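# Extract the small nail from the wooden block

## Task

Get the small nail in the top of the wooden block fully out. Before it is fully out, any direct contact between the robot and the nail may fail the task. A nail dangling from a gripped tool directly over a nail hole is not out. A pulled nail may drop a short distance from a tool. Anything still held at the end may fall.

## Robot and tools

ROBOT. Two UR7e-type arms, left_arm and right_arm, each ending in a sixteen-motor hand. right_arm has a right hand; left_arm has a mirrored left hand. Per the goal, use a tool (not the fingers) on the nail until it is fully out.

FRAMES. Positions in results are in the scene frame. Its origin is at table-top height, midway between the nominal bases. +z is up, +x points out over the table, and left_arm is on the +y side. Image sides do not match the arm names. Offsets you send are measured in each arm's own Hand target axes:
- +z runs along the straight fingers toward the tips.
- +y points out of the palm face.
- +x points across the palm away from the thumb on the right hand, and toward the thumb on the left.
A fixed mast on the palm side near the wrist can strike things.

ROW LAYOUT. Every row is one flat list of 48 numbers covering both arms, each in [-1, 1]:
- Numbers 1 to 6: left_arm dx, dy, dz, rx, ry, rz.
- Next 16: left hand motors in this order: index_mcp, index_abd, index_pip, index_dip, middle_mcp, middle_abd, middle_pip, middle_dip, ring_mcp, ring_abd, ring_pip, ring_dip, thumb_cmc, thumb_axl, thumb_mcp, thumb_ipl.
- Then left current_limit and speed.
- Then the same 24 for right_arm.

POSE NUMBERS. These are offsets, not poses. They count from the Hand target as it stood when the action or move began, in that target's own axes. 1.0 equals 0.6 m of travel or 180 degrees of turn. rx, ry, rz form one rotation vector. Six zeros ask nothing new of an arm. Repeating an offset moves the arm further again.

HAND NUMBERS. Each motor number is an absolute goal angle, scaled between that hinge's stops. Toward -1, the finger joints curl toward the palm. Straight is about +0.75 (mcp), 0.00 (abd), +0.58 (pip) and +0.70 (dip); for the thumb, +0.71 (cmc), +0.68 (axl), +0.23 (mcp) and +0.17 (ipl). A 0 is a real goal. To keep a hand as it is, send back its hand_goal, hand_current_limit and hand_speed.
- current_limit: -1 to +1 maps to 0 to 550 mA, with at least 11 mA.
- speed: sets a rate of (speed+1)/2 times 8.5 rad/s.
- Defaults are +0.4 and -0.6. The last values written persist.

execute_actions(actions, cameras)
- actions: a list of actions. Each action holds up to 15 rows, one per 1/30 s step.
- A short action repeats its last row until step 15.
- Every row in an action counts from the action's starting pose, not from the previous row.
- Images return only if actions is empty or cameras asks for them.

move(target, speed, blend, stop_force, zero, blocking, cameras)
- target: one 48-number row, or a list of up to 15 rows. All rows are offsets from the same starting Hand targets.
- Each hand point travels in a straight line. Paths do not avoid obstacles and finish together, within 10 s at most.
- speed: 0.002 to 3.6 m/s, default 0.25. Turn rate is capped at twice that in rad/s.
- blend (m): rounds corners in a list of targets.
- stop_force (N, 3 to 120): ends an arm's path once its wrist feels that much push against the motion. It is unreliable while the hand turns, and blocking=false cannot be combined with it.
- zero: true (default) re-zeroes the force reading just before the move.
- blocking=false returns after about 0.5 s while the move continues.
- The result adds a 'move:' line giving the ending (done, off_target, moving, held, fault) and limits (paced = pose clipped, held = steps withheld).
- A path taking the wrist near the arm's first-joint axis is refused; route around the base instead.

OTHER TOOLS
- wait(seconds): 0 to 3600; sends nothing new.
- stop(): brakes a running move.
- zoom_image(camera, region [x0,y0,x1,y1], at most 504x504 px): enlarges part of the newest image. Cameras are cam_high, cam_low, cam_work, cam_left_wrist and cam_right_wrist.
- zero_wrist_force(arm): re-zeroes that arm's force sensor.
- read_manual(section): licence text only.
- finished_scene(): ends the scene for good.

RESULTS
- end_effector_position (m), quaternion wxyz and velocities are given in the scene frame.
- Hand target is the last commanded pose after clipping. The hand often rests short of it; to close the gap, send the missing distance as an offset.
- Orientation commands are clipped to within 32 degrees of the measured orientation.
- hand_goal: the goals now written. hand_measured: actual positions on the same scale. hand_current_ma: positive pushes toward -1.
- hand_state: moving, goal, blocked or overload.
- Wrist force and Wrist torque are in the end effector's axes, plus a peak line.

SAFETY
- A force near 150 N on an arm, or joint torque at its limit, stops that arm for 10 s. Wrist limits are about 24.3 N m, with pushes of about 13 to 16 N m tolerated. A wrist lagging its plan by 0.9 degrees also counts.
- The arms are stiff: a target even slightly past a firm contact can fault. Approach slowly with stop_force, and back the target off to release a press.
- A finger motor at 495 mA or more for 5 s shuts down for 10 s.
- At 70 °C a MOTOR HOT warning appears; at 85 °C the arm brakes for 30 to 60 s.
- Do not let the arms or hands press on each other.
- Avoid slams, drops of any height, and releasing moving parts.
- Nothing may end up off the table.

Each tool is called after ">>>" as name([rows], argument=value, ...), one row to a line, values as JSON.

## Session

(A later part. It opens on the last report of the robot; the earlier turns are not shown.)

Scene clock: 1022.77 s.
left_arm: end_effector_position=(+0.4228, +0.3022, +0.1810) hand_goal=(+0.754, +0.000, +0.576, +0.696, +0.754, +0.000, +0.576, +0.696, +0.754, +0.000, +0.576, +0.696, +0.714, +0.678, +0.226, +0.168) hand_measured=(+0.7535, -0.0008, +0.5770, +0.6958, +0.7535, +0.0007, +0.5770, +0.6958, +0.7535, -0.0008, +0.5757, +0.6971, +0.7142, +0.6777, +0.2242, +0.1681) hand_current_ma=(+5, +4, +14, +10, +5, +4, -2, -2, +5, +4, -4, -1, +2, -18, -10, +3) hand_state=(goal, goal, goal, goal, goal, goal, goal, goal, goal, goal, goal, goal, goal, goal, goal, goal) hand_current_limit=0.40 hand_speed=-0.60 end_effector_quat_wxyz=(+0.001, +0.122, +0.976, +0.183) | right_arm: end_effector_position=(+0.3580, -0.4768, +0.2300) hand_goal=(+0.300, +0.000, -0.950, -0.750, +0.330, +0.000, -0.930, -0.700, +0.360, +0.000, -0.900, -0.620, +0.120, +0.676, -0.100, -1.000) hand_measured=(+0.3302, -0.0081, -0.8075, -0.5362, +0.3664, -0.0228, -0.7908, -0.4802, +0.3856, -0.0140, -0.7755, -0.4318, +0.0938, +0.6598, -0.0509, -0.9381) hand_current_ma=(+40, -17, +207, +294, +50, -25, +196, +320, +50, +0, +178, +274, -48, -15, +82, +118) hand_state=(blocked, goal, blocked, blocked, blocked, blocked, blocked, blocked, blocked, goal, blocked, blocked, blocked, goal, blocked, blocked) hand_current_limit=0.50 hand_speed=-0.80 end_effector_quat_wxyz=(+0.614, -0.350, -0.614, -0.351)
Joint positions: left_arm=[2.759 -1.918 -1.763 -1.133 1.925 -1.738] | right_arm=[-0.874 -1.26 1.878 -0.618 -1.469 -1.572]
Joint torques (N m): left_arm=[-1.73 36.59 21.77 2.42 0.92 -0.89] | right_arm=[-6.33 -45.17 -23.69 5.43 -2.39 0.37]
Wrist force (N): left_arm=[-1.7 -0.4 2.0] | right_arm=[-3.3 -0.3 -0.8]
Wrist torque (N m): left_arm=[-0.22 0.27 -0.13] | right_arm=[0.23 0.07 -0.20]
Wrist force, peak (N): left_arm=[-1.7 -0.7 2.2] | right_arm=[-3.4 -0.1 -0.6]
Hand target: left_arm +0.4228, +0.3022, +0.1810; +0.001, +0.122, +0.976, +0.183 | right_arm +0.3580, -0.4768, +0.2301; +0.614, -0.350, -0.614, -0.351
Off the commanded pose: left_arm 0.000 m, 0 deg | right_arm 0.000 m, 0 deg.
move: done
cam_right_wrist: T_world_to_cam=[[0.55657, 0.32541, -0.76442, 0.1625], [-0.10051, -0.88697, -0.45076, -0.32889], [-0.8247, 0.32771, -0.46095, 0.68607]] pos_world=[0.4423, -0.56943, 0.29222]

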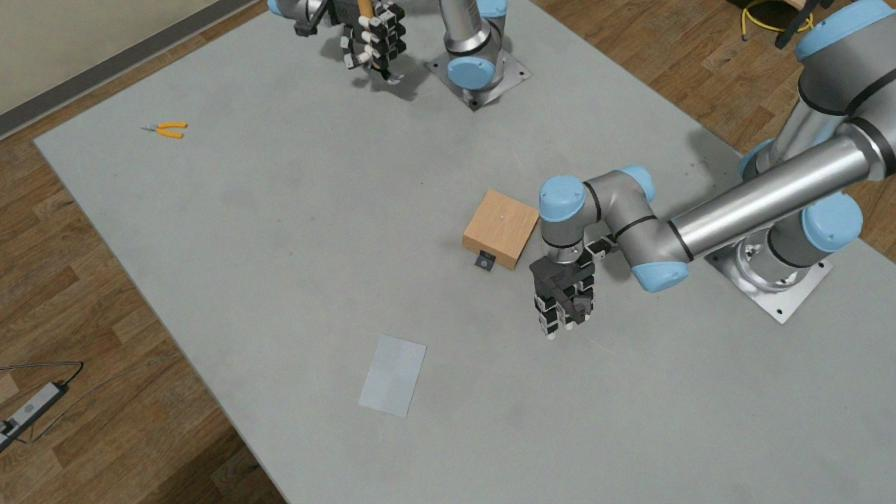

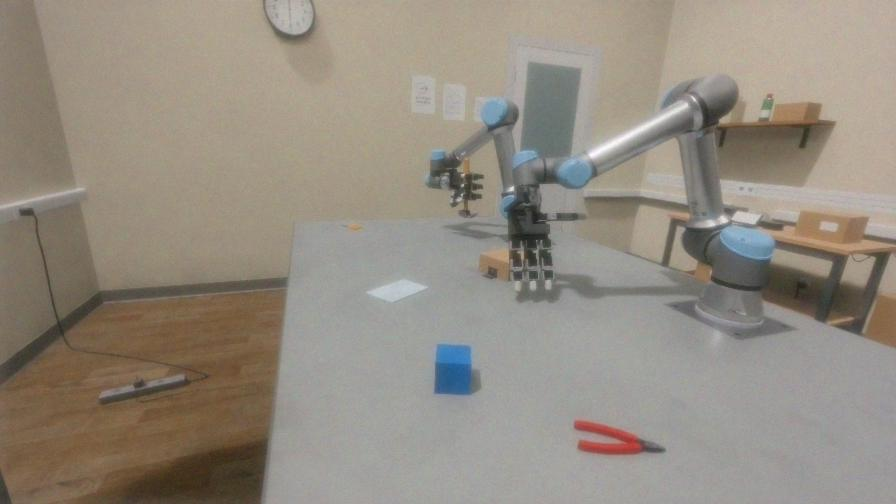

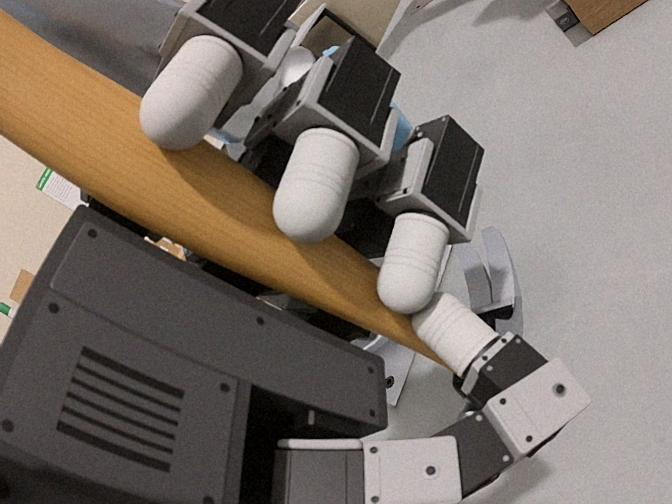

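>>> move(target=[0,0,0,0,0,0,0.754,0,0.576,0.696,0.754,0,0.576,0.696,0.754,0,0.576,0.696,0.714,0.678,0.226,0.168,0.4,-0.6,0.0833,0.3807,0.5348,-0.2528,0,0,0.3,0,-0.95,-0.75,0.33,0,-0.93,-0.7,0.36,0,-0.9,-0.62,0.12,0.6766,-0.1,-1,0.5,-0.8], speed=0.1, cameras=["cam_high","cam_low","cam_work","cam_right_wrist","cam_left_wrist"])

>>> zoom_image(camera="cam_work", region=[230, 60, 480, 310])

>>> zoom_image(camera="cam_high", region=[430, 100, 550, 260])

Scene clock: 1127.40 s.
left_arm: end_effector_position=(+0.4228, +0.3022, +0.1810) hand_goal=(+0.754, +0.000, +0.576, +0.696, +0.754, +0.000, +0.576, +0.696, +0.754, +0.000, +0.576, +0.696, +0.714, +0.678, +0.226, +0.168) hand_measured=(+0.7535, +0.0007, +0.5770, +0.6958, +0.7535, -0.0008, +0.5782, +0.6958, +0.7547, +0.0007, +0.5770, +0.6971, +0.7129, +0.6767, +0.2242, +0.1672) hand_current_ma=(-3, +4, +9, +16, +3, +8, +3, +3, +12, +4, -5, +1, +2, -6, -10, +0) hand_state=(goal, goal, goal, goal, goal, goal, goal, goal, goal, goal, goal, goal, goal, goal, goal, goal) hand_current_limit=0.40 hand_speed=-0.60 end_effector_quat_wxyz=(+0.001, +0.122, +0.976, +0.183) | right_arm: end_effector_position=(+0.3916, -0.0844, +0.2802) hand_goal=(+0.300, +0.000, -0.950, -0.750, +0.330, +0.000, -0.930, -0.700, +0.360, +0.000, -0.900, -0.620, +0.120, +0.676, -0.100, -1.000) hand_measured=(+0.3278, -0.0081, -0.8075, -0.5350, +0.3651, -0.0242, -0.7908, -0.4802, +0.3844, -0.0140, -0.7742, -0.4318, +0.0926, +0.6598, -0.0509, -0.9400) hand_current_ma=(+25, -12, +200, +300, +56, -35, +201, +298, +41, -31, +167, +280, -33, -23, +87, +117) hand_state=(blocked, goal, blocked, blocked, blocked, blocked, blocked, blocked, blocked, goal, blocked, blocked, blocked, goal, blocked, blocked) hand_current_limit=0.50 hand_speed=-0.80 end_effector_quat_wxyz=(-0.430, +0.561, +0.431, +0.561) end_effector_velocity=(+0.001, +0.000, +0.000) end_effector_angular_velocity=(+0.000, -0.001, -0.003)
Joint positions: left_arm=[2.759 -1.918 -1.763 -1.133 1.925 -1.738] | right_arm=[0.137 -1.843 2.325 -0.483 0.335 -1.571]
Joint velocities: left_arm=[within noise] | right_arm=[0.002 0.001 -0.001 0 0.005 0]
Joint torques (N m): left_arm=[-1.99 36.55 22.25 2.39 0.92 -0.91] | right_arm=[7.43 -0.58 -28.81 -3.65 2.21 1.18]
Motor temperatures (°C): left_arm=[40 35 31 40 45 40] | right_arm=[34 36 35 42 41 42]
Wrist force (N): left_arm=[-1.5 -0.4 2.1] | right_arm=[-3.6 -0.5 -1.0]
Wrist torque (N m): left_arm=[-0.24 0.24 -0.11] | right_arm=[0.23 0.12 -0.25]
Wrist force, peak (N): left_arm=[-1.9 -0.5 2.2] | right_arm=[-3.4 -1.1 -2.1]
Hand target: left_arm +0.4228, +0.3022, +0.1810; +0.001, +0.122, +0.976, +0.183 | right_arm +0.3917, -0.0843, +0.2802; -0.430, +0.561, +0.431, +0.561
Off the commanded pose: left_arm 0.000 m, 0 deg | right_arm 0.000 m, 0 deg.
move: done
cam_right_wrist: T_world_to_cam=[[0.62245, -0.16821, -0.76437, -0.01304], [-0.70292, -0.54963, -0.45146, 0.30982], [-0.34418, 0.8183, -0.46036, 0.46141]] pos_world=[0.3847, -0.20949, 0.34231]

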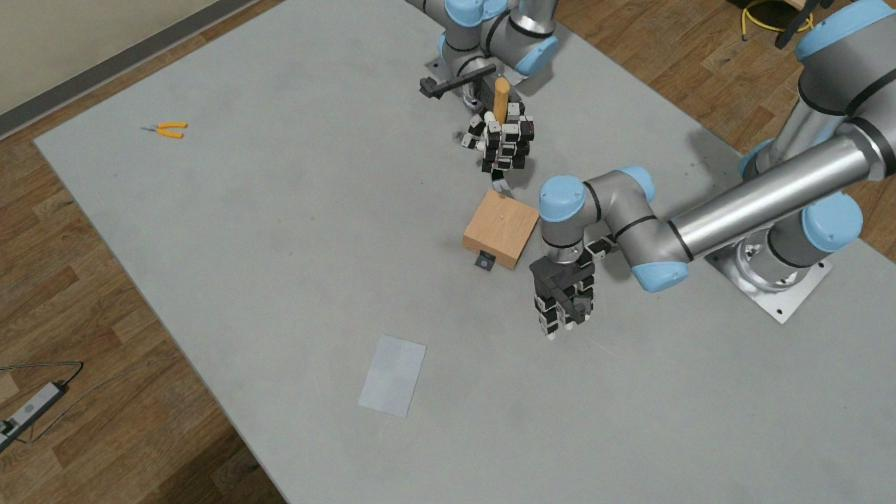

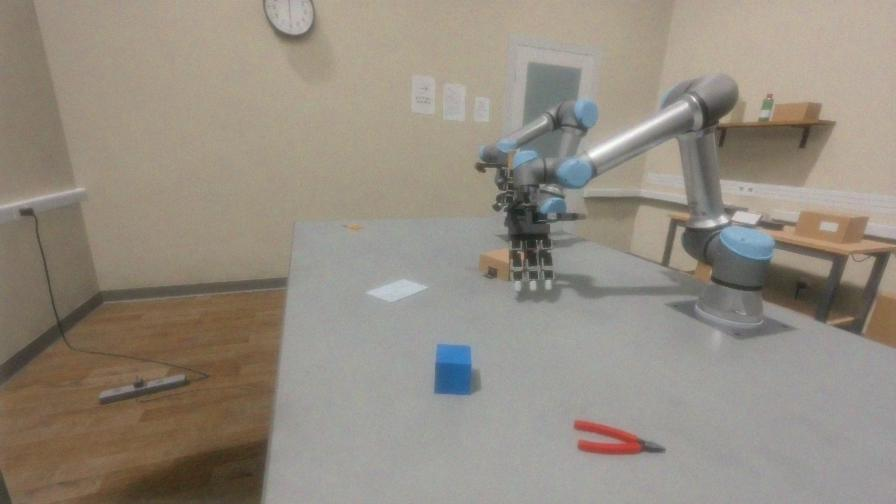

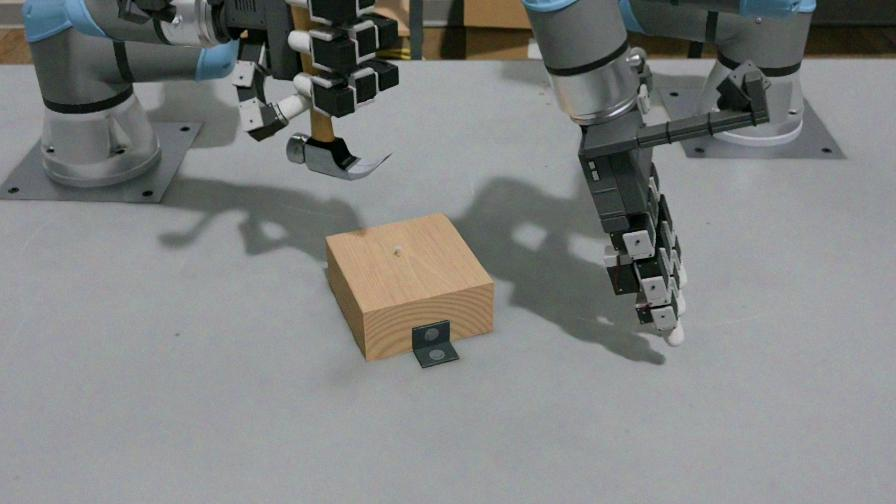

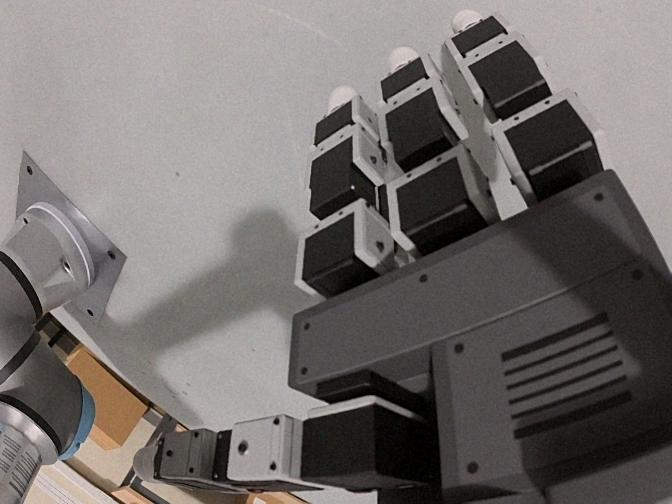

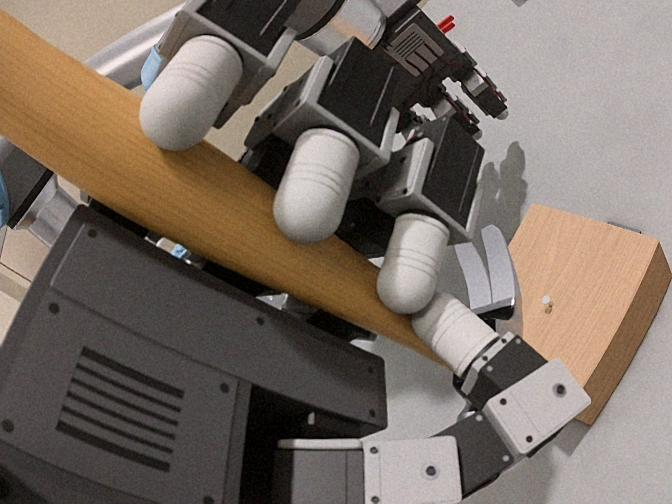

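Scaled by 2.016 from the camera's image (finer frame: 1280x720).

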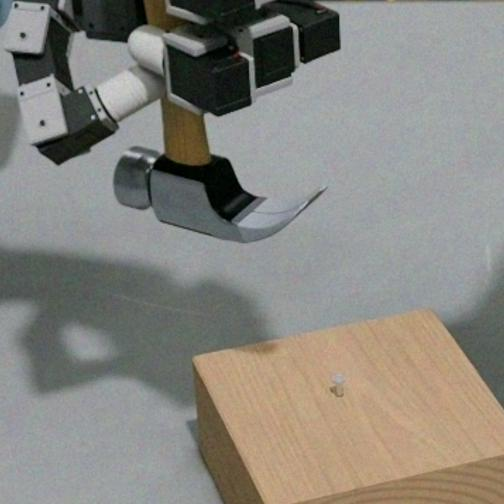

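Scaled by 3.150 from the camera's image (finer frame: 1280x720).

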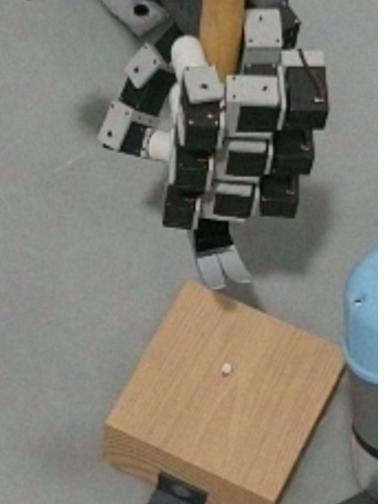

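>>> zoom_image(camera="cam_right_wrist", region=[380, 180, 600, 400])

>>> zoom_image(camera="cam_work", region=[280, 120, 410, 190])

>>> zoom_image(camera="cam_high", region=[480, 160, 530, 230])

Scaled by 2.291 from the camera's image (finer frame: 960x720).

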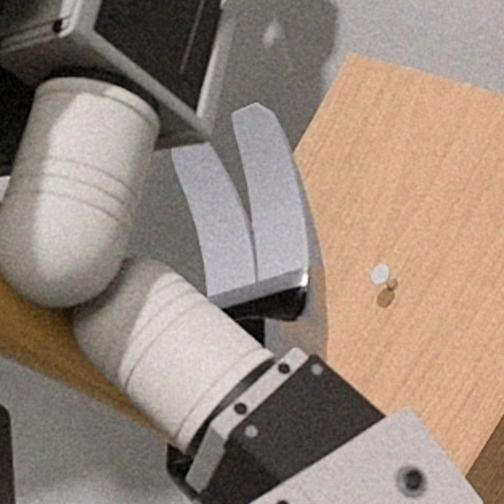

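Scaled by 3.877 from the camera's image (finer frame: 1280x720).

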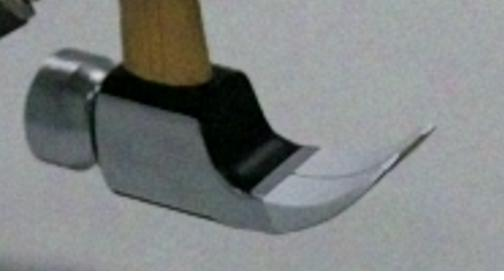

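Scaled by 7.200 from the camera's image (finer frame: 1280x720).

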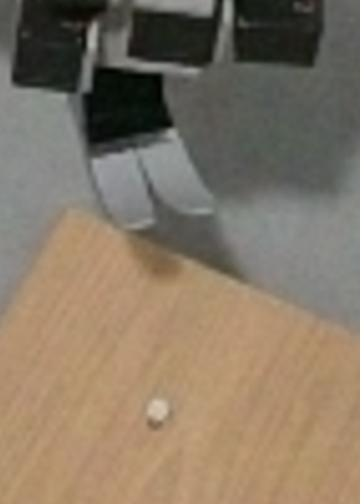

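>>> move(target=[0,0,0,0,0,0,0.754,0,0.576,0.696,0.754,0,0.576,0.696,0.754,0,0.576,0.696,0.714,0.678,0.226,0.168,0.4,-0.6,-0.138,-0.0073,0.0648,0,-0.2136,0.0358,0.3,0,-0.95,-0.75,0.33,0,-0.93,-0.7,0.36,0,-0.9,-0.62,0.12,0.6766,-0.1,-1,0.5,-0.8], speed=0.06, cameras=["cam_high","cam_work","cam_right_wrist"])

>>> zoom_image(camera="cam_work", region=[270, 130, 470, 300])

>>> zoom_image(camera="cam_high", region=[460, 150, 540, 260])

>>> zoom_image(camera="cam_right_wrist", region=[380, 180, 600, 400])

Scene clock: 1258.97 s.
left_arm: end_effector_position=(+0.4228, +0.3022, +0.1810) hand_goal=(+0.754, +0.000, +0.576, +0.696, +0.754, +0.000, +0.576, +0.696, +0.754, +0.000, +0.576, +0.696, +0.714, +0.678, +0.226, +0.168) hand_measured=(+0.7535, -0.0008, +0.5770, +0.6971, +0.7547, -0.0008, +0.5770, +0.6958, +0.7535, +0.0007, +0.5770, +0.6958, +0.7142, +0.6767, +0.2232, +0.1681) hand_current_ma=(-5, +5, +10, +11, +5, +4, +5, -1, +7, +2, -4, +5, +1, -14, -11, -4) hand_state=(goal, goal, goal, goal, goal, goal, goal, goal, goal, goal, goal, goal, goal, goal, goal, goal) hand_current_limit=0.40 hand_speed=-0.60 end_effector_quat_wxyz=(+0.001, +0.122, +0.976, +0.183) | right_arm: end_effector_position=(+0.3976, -0.0457, +0.1974) hand_goal=(+0.300, +0.000, -0.950, -0.750, +0.330, +0.000, -0.930, -0.700, +0.360, +0.000, -0.900, -0.620, +0.120, +0.676, -0.100, -1.000) hand_measured=(+0.3374, -0.0081, -0.8075, -0.5350, +0.3651, -0.0228, -0.7870, -0.4840, +0.3844, -0.0140, -0.7742, -0.4318, +0.0926, +0.6588, -0.0509, -0.9400) hand_current_ma=(+42, -16, +200, +312, +29, -18, +190, +292, +39, -25, +160, +272, -34, -13, +90, +132) hand_state=(blocked, goal, blocked, blocked, blocked, blocked, blocked, blocked, blocked, goal, blocked, blocked, blocked, goal, blocked, blocked) hand_current_limit=0.50 hand_speed=-0.80 end_effector_quat_wxyz=(-0.295, +0.737, +0.517, +0.321) end_effector_velocity=(+0.000, +0.000, -0.001) end_effector_angular_velocity=(-0.006, +0.002, -0.001)
Joint positions: left_arm=[2.759 -1.918 -1.763 -1.133 1.925 -1.738] | right_arm=[0.455 -1.427 1.878 0.493 0.872 -2.166]
Joint velocities: left_arm=[within noise] | right_arm=[0.002 0.003 -0.003 0.003 0.006 0]
Joint torques (N m): left_arm=[-2.29 35.96 22.43 2.4 0.89 -0.92] | right_arm=[6.99 -18.34 -27.66 3.34 1.15 -0.06]
Wrist force (N): left_arm=[-1.8 -0.6 2.2] | right_arm=[-0.6 -0.2 1.8]
Wrist torque (N m): left_arm=[-0.27 0.29 -0.13] | right_arm=[0.03 0.01 0.06]
Wrist force, peak (N): left_arm=[-1.9 -0.7 2.5] | right_arm=[-3.7 -0.4 -1.0]
Hand target: left_arm +0.4228, +0.3022, +0.1810; +0.001, +0.122, +0.976, +0.183 | right_arm +0.3976, -0.0456, +0.1974; -0.295, +0.737, +0.517, +0.321
Off the commanded pose: left_arm 0.000 m, 0 deg | right_arm 0.000 m, 0 deg.
move: done
cam_right_wrist: T_world_to_cam=[[0.41335, -0.62723, -0.66009, -0.03181], [-0.74813, -0.64719, 0.14649, 0.19331], [-0.51909, 0.43328, -0.73676, 0.5002]] pos_world=[0.41741, -0.11157, 0.31921]

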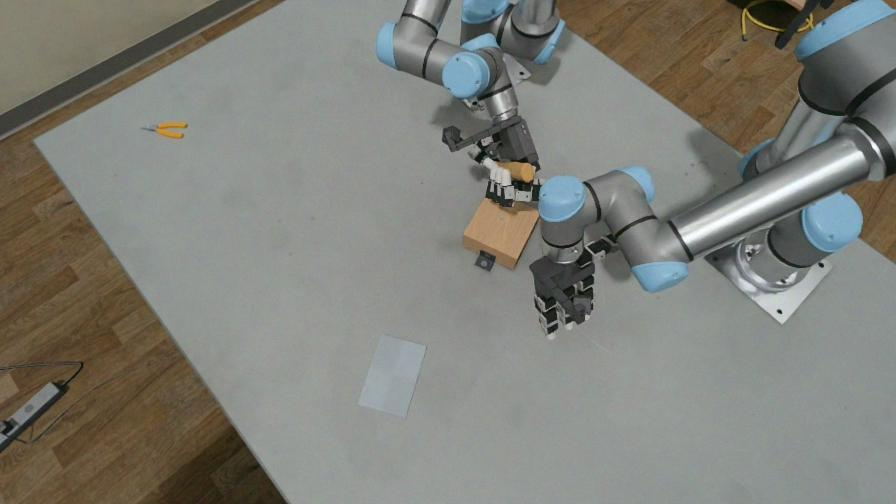

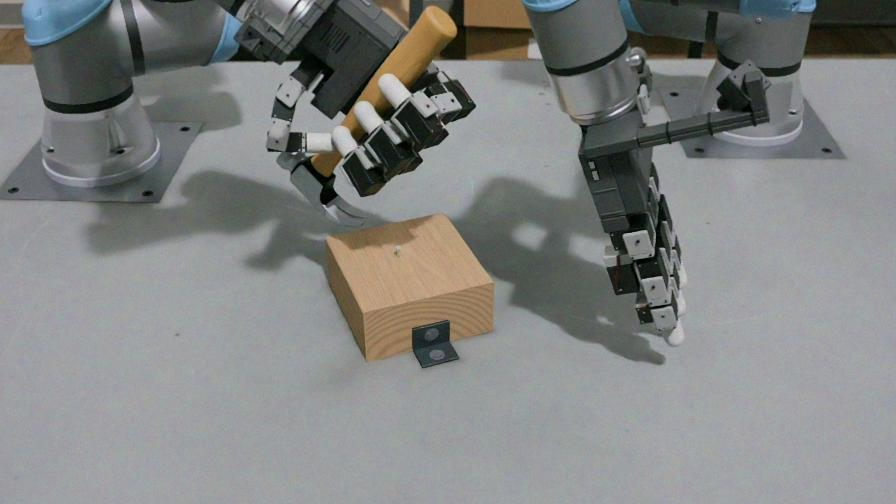

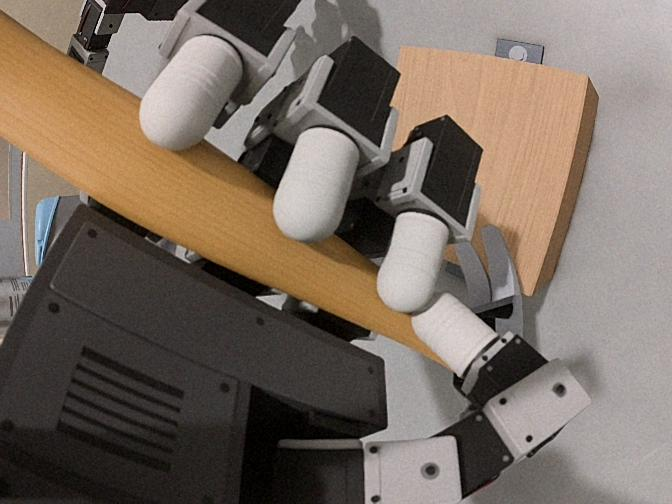

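Scaled by 2.520 from the camera's image (finer frame: 1280x720).

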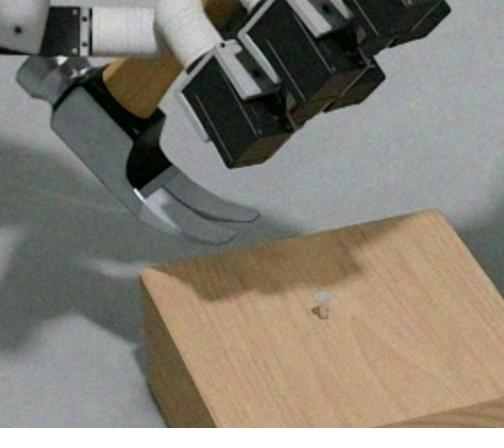

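Scaled by 4.582 from the camera's image (finer frame: 1280x720).

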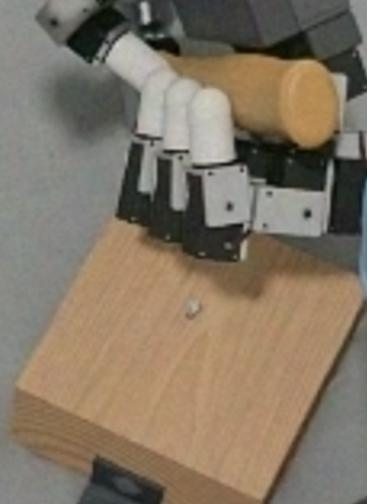

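Scaled by 2.291 from the camera's image (finer frame: 960x720).

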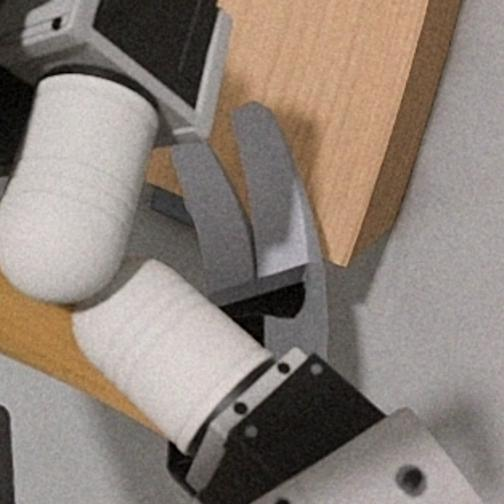

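>>> move(target=[0,0,0,0,0,0,0.754,0,0.576,0.696,0.754,0,0.576,0.696,0.754,0,0.576,0.696,0.714,0.678,0.226,0.168,0.4,-0.6,0.0073,0.0070,0.0428,0,0,0,0.3,0,-0.95,-0.75,0.33,0,-0.93,-0.7,0.36,0,-0.9,-0.62,0.12,0.6766,-0.1,-1,0.5,-0.8], speed=0.03, cameras=["cam_high","cam_work","cam_right_wrist"])

>>> zoom_image(camera="cam_work", region=[320, 180, 440, 280])

>>> zoom_image(camera="cam_right_wrist", region=[400, 180, 580, 360])

Scene clock: 1279.37 s.
left_arm: end_effector_position=(+0.4228, +0.3022, +0.1810) hand_goal=(+0.754, +0.000, +0.576, +0.696, +0.754, +0.000, +0.576, +0.696, +0.754, +0.000, +0.576, +0.696, +0.714, +0.678, +0.226, +0.168) hand_measured=(+0.7535, -0.0008, +0.5757, +0.6958, +0.7535, -0.0008, +0.5770, +0.6958, +0.7547, +0.0007, +0.5757, +0.6958, +0.7142, +0.6777, +0.2242, +0.1672) hand_current_ma=(-3, +5, +10, +6, +6, +5, +5, -2, +6, +3, -2, +3, +4, -16, -12, -1) hand_state=(goal, goal, goal, goal, goal, goal, goal, goal, goal, goal, goal, goal, goal, goal, goal, goal) hand_current_limit=0.40 hand_speed=-0.60 end_effector_quat_wxyz=(+0.001, +0.122, +0.976, +0.183) | right_arm: end_effector_position=(+0.4070, -0.0248, +0.1845) hand_goal=(+0.300, +0.000, -0.950, -0.750, +0.330, +0.000, -0.930, -0.700, +0.360, +0.000, -0.900, -0.620, +0.120, +0.676, -0.100, -1.000) hand_measured=(+0.3386, -0.0081, -0.8088, -0.5350, +0.3651, -0.0242, -0.7870, -0.4853, +0.3844, -0.0140, -0.7742, -0.4318, +0.0938, +0.6588, -0.0509, -0.9390) hand_current_ma=(+52, -21, +197, +303, +50, -28, +199, +301, +43, -28, +155, +259, -41, -14, +87, +126) hand_state=(blocked, goal, blocked, blocked, blocked, blocked, blocked, blocked, blocked, goal, blocked, blocked, blocked, goal, blocked, blocked) hand_current_limit=0.50 hand_speed=-0.80 end_effector_quat_wxyz=(-0.295, +0.737, +0.517, +0.321)
Joint positions: left_arm=[2.759 -1.918 -1.763 -1.133 1.925 -1.738] | right_arm=[0.5 -1.369 1.838 0.446 0.898 -2.12]
Joint torques (N m): left_arm=[-2.27 36.72 22.67 2.35 0.96 -0.96] | right_arm=[7.23 -21.98 -27.33 -1.23 1.19 0.78]
Wrist force (N): left_arm=[-1.6 -0.5 2.2] | right_arm=[-0.9 0.0 1.9]
Wrist torque (N m): left_arm=[-0.26 0.27 -0.12] | right_arm=[0.11 0.01 -0.07]
Wrist force, peak (N): left_arm=[-2.0 -0.7 2.5] | right_arm=[-1.3 0.0 1.9]
Hand target: left_arm +0.4228, +0.3022, +0.1810; +0.001, +0.122, +0.976, +0.183 | right_arm +0.4070, -0.0247, +0.1844; -0.295, +0.737, +0.517, +0.321
Off the commanded pose: left_arm 0.000 m, 0 deg | right_arm 0.000 m, 0 deg.
move: done
cam_right_wrist: T_world_to_cam=[[0.41318, -0.6275, -0.65994, -0.03114], [-0.74812, -0.6471, 0.14691, 0.21571], [-0.51923, 0.43302, -0.73681, 0.48662]] pos_world=[0.42691, -0.09067, 0.30631]

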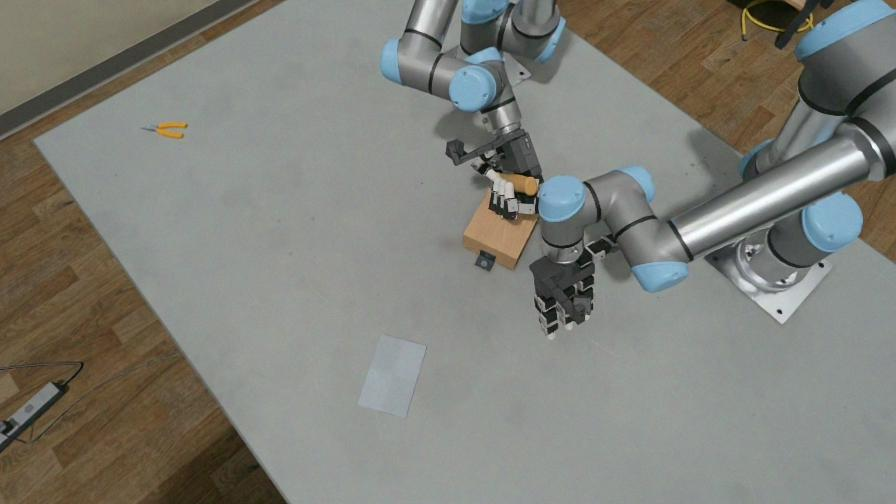

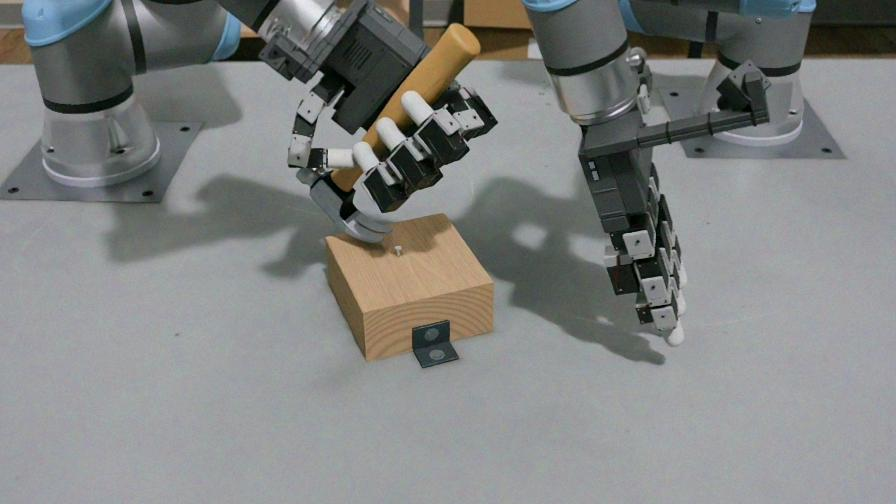

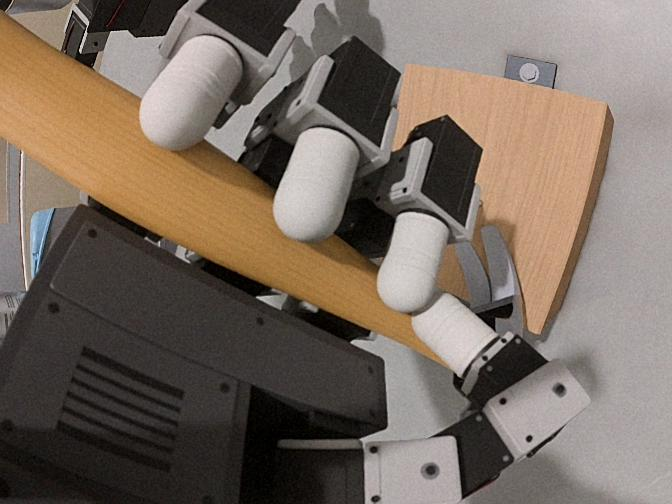

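Scaled by 4.200 from the camera's image (finer frame: 1280x720).

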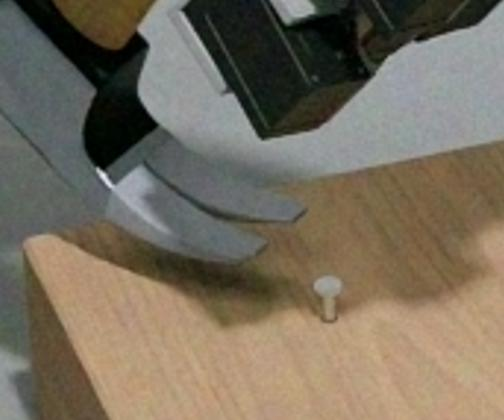

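Scaled by 2.800 from the camera's image (finer frame: 960x720).

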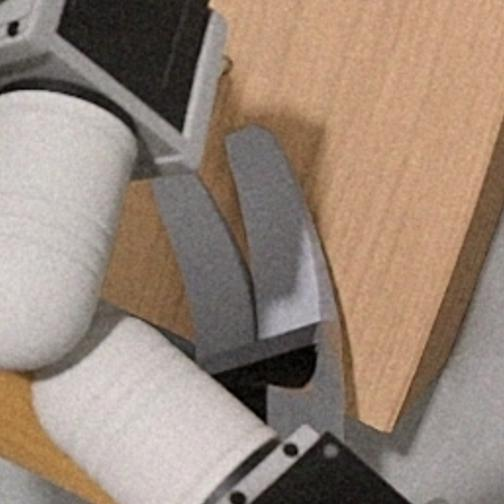

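>>> move(target=[0,0,0,0,0,0,0.754,0,0.576,0.696,0.754,0,0.576,0.696,0.754,0,0.576,0.696,0.714,0.678,0.226,0.168,0.4,-0.6,-0.0363,0.0048,0.0290,0,0,0,0.3,0,-0.95,-0.75,0.33,0,-0.93,-0.7,0.36,0,-0.9,-0.62,0.12,0.6766,-0.1,-1,0.5,-0.8], speed=0.008, stop_force=3, cameras=["cam_high","cam_work","cam_right_wrist"])

>>> zoom_image(camera="cam_work", region=[320, 180, 440, 280])

>>> zoom_image(camera="cam_right_wrist", region=[400, 180, 580, 360])

Scene clock: 1313.27 s.
left_arm: end_effector_position=(+0.4228, +0.3022, +0.1810) hand_goal=(+0.754, +0.000, +0.576, +0.696, +0.754, +0.000, +0.576, +0.696, +0.754, +0.000, +0.576, +0.696, +0.714, +0.678, +0.226, +0.168) hand_measured=(+0.7535, -0.0008, +0.5757, +0.6958, +0.7535, -0.0008, +0.5770, +0.6958, +0.7535, +0.0007, +0.5770, +0.6958, +0.7142, +0.6767, +0.2242, +0.1672) hand_current_ma=(-3, +4, +16, +9, +3, +6, +0, -2, +6, +3, -11, -2, +4, -9, -7, +2) hand_state=(goal, goal, goal, goal, goal, goal, goal, goal, goal, goal, goal, goal, goal, goal, goal, goal) hand_current_limit=0.40 hand_speed=-0.60 end_effector_quat_wxyz=(+0.001, +0.122, +0.976, +0.183) | right_arm: end_effector_position=(+0.4070, -0.0247, +0.1706) hand_goal=(+0.300, +0.000, -0.950, -0.750, +0.330, +0.000, -0.930, -0.700, +0.360, +0.000, -0.900, -0.620, +0.120, +0.676, -0.100, -1.000) hand_measured=(+0.3422, -0.0081, -0.8075, -0.5362, +0.3651, -0.0228, -0.7857, -0.4865, +0.3844, -0.0140, -0.7742, -0.4318, +0.0938, +0.6577, -0.0509, -0.9428) hand_current_ma=(+50, -22, +194, +291, +64, -25, +201, +309, +32, +5, +142, +281, -33, -24, +90, +104) hand_state=(blocked, goal, blocked, blocked, blocked, blocked, blocked, blocked, blocked, goal, blocked, blocked, blocked, goal, blocked, blocked) hand_current_limit=0.50 hand_speed=-0.80 end_effector_quat_wxyz=(-0.295, +0.737, +0.517, +0.321)
Joint positions: left_arm=[2.759 -1.918 -1.763 -1.133 1.925 -1.738] | right_arm=[0.5 -1.353 1.858 0.41 0.899 -2.12]
Joint torques (N m): left_arm=[-2.48 36.13 21.96 2.44 0.97 -0.91] | right_arm=[7.76 -42.17 -27.15 3.01 0.73 1]
Wrist force (N): left_arm=[-1.7 -0.6 2.4] | right_arm=[-1.9 -0.3 1.9]
Wrist torque (N m): left_arm=[-0.27 0.28 -0.12] | right_arm=[0.06 0.18 -0.17]
Wrist force, peak (N): left_arm=[-2.0 -0.6 2.7] | right_arm=[5.6 0.6 -3.1]
Hand target: left_arm +0.4228, +0.3022, +0.1810; +0.001, +0.122, +0.976, +0.183 | right_arm +0.4070, -0.0247, +0.1706; -0.295, +0.737, +0.517, +0.321 (not the last commanded pose)
Off the commanded pose: left_arm 0.000 m, 0 deg | right_arm 0.014 m, 0 deg.
move: contact (right_arm)
cam_right_wrist: T_world_to_cam=[[0.41318, -0.6275, -0.65994, -0.04025], [-0.74812, -0.6471, 0.14691, 0.21782], [-0.51923, 0.43302, -0.73681, 0.47634]] pos_world=[0.42691, -0.09057, 0.29241]

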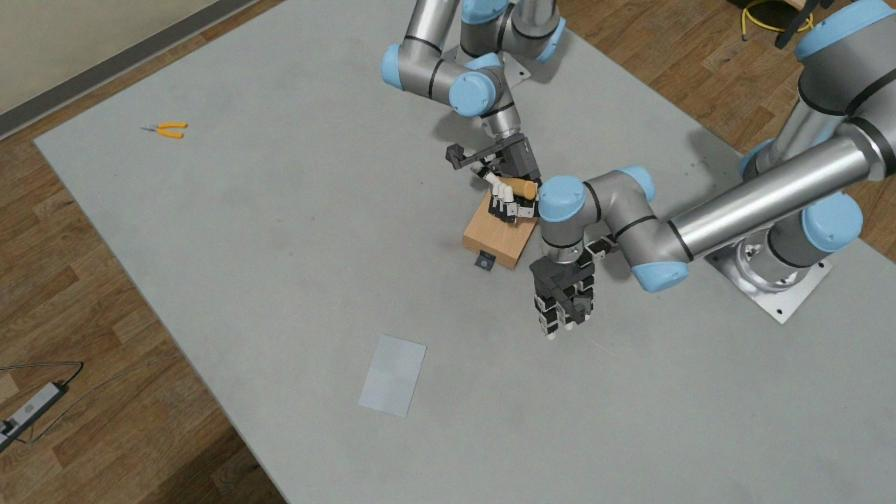

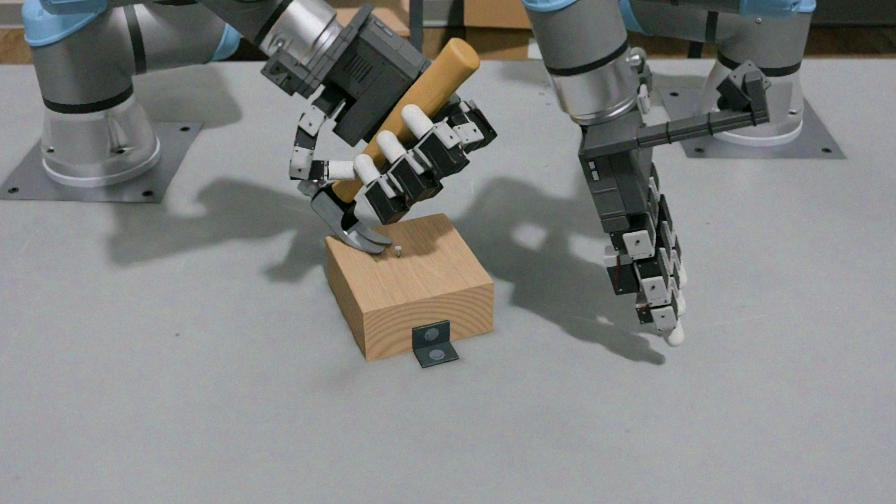

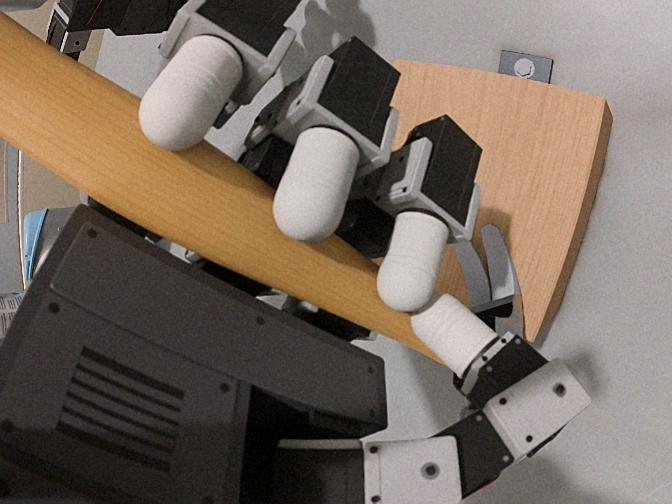

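Scaled by 4.200 from the camera's image (finer frame: 1280x720).

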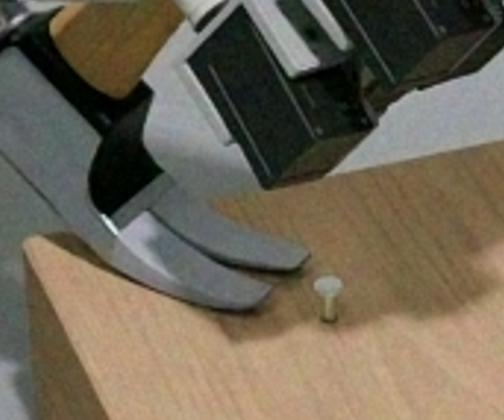

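Scaled by 2.800 from the camera's image (finer frame: 960x720).

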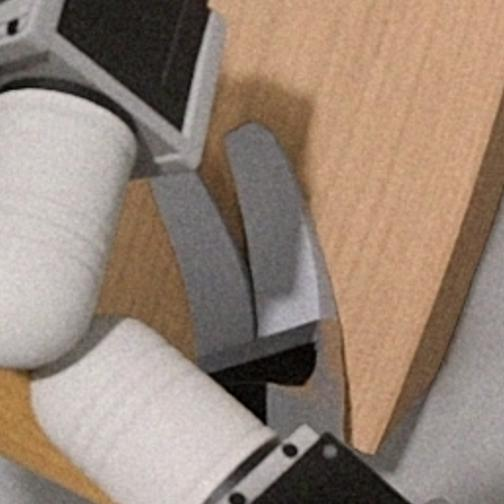

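>>> zoom_image(camera="cam_work", region=[360, 225, 410, 265])

Scaled by 10.080 from the camera's image (finer frame: 1280x720).

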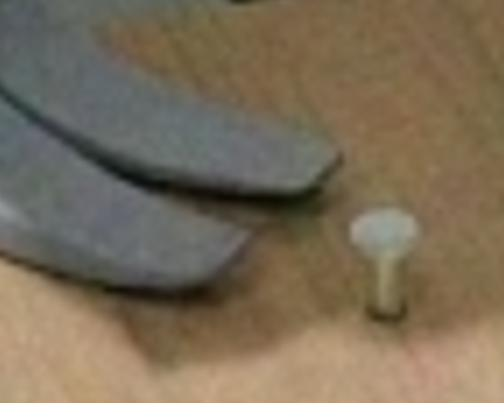

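>>> move(target=[0,0,0,0,0,0,0.754,0,0.576,0.696,0.754,0,0.576,0.696,0.754,0,0.576,0.696,0.714,0.678,0.226,0.168,0.4,-0.6,0.0026,0.0093,-0.0037,0,0,0,0.3,0,-0.95,-0.75,0.33,0,-0.93,-0.7,0.36,0,-0.9,-0.62,0.12,0.6766,-0.1,-1,0.5,-0.8], speed=0.02, cameras=["cam_work","cam_right_wrist","cam_high"])

>>> zoom_image(camera="cam_work", region=[350, 215, 420, 275])

>>> zoom_image(camera="cam_right_wrist", region=[400, 180, 580, 360])

Scene clock: 1407.27 s.
left_arm: end_effector_position=(+0.4228, +0.3022, +0.1810) hand_goal=(+0.754, +0.000, +0.576, +0.696, +0.754, +0.000, +0.576, +0.696, +0.754, +0.000, +0.576, +0.696, +0.714, +0.678, +0.226, +0.168) hand_measured=(+0.7523, +0.0021, +0.5770, +0.6958, +0.7535, -0.0008, +0.5770, +0.6958, +0.7535, -0.0008, +0.5770, +0.6958, +0.7129, +0.6777, +0.2232, +0.1681) hand_current_ma=(-1, +6, +12, +8, +1, +8, +7, +6, +4, +6, -13, +5, +2, -8, -6, -1) hand_state=(goal, goal, goal, goal, goal, goal, goal, goal, goal, goal, goal, goal, goal, goal, goal, goal) hand_current_limit=0.40 hand_speed=-0.60 end_effector_quat_wxyz=(+0.001, +0.122, +0.976, +0.183) | right_arm: end_effector_position=(+0.4122, -0.0271, +0.1726) hand_goal=(+0.300, +0.000, -0.950, -0.750, +0.330, +0.000, -0.930, -0.700, +0.360, +0.000, -0.900, -0.620, +0.120, +0.676, -0.100, -1.000) hand_measured=(+0.3422, -0.0081, -0.8075, -0.5350, +0.3651, -0.0228, -0.7857, -0.4865, +0.3844, -0.0140, -0.7742, -0.4305, +0.0938, +0.6588, -0.0509, -0.9428) hand_current_ma=(+34, -12, +205, +288, +42, -11, +200, +306, +37, -9, +160, +264, -28, -41, +82, +103) hand_state=(blocked, goal, blocked, blocked, blocked, blocked, blocked, blocked, blocked, goal, blocked, blocked, blocked, goal, blocked, blocked) hand_current_limit=0.50 hand_speed=-0.80 end_effector_quat_wxyz=(-0.295, +0.737, +0.517, +0.321)
Joint positions: left_arm=[2.759 -1.918 -1.763 -1.133 1.925 -1.738] | right_arm=[0.488 -1.349 1.849 0.423 0.891 -2.132]
Joint torques (N m): left_arm=[-2.6 35.52 21.84 2.45 1.03 -0.99] | right_arm=[-7.32 -22.52 -27.7 3.51 -3.22 -1.47]
Wrist force (N): left_arm=[-1.9 -0.5 2.3] | right_arm=[-1.5 -0.1 1.9]
Wrist torque (N m): left_arm=[-0.26 0.30 -0.14] | right_arm=[0.08 0.15 0.01]
Wrist force, peak (N): left_arm=[-2.2 -0.3 2.6] | right_arm=[-1.9 -0.2 2.0]
Hand target: left_arm +0.4228, +0.3022, +0.1810; +0.001, +0.122, +0.976, +0.183 | right_arm +0.4124, -0.0271, +0.1726; -0.295, +0.737, +0.517, +0.321
Off the commanded pose: left_arm 0.000 m, 0 deg | right_arm 0.000 m, 0 deg.
move: done
cam_right_wrist: T_world_to_cam=[[0.41318, -0.6275, -0.65994, -0.04259], [-0.74812, -0.6471, 0.14691, 0.21986], [-0.51923, 0.43302, -0.73681, 0.48155]] pos_world=[0.43212, -0.09297, 0.29441]
Images, in order (width x height): cam_high 896x504, cam_work 896x504, cam_right_wrist 672x504.

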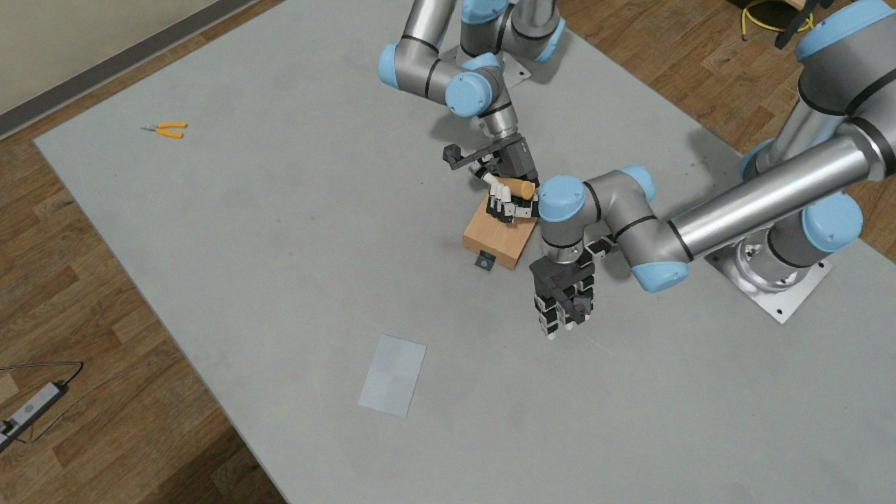

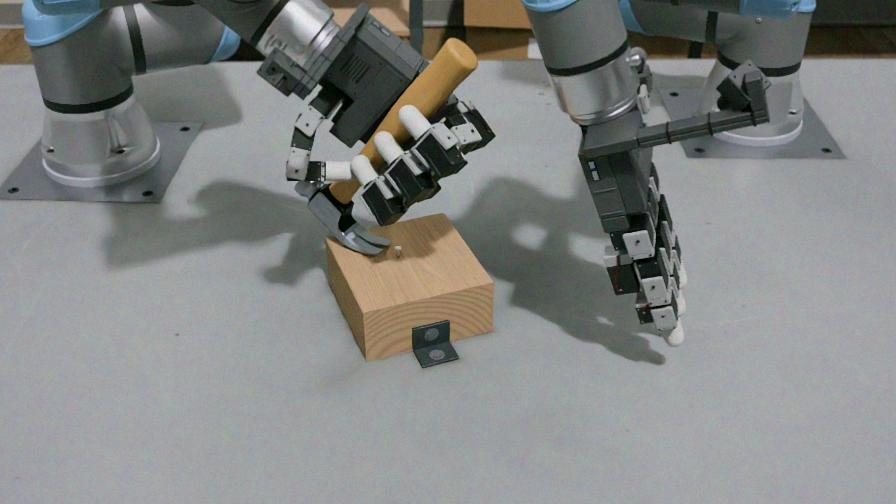

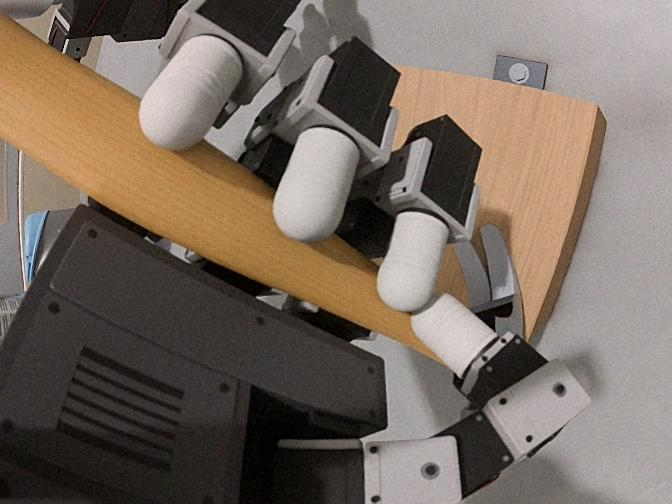

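Scaled by 7.200 from the camera's image (finer frame: 1280x720).

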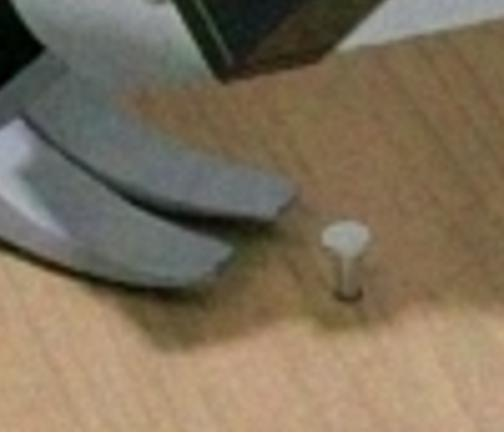

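Scaled by 2.800 from the camera's image (finer frame: 960x720).

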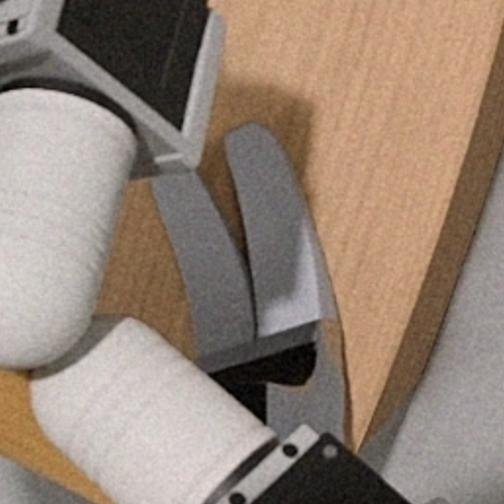

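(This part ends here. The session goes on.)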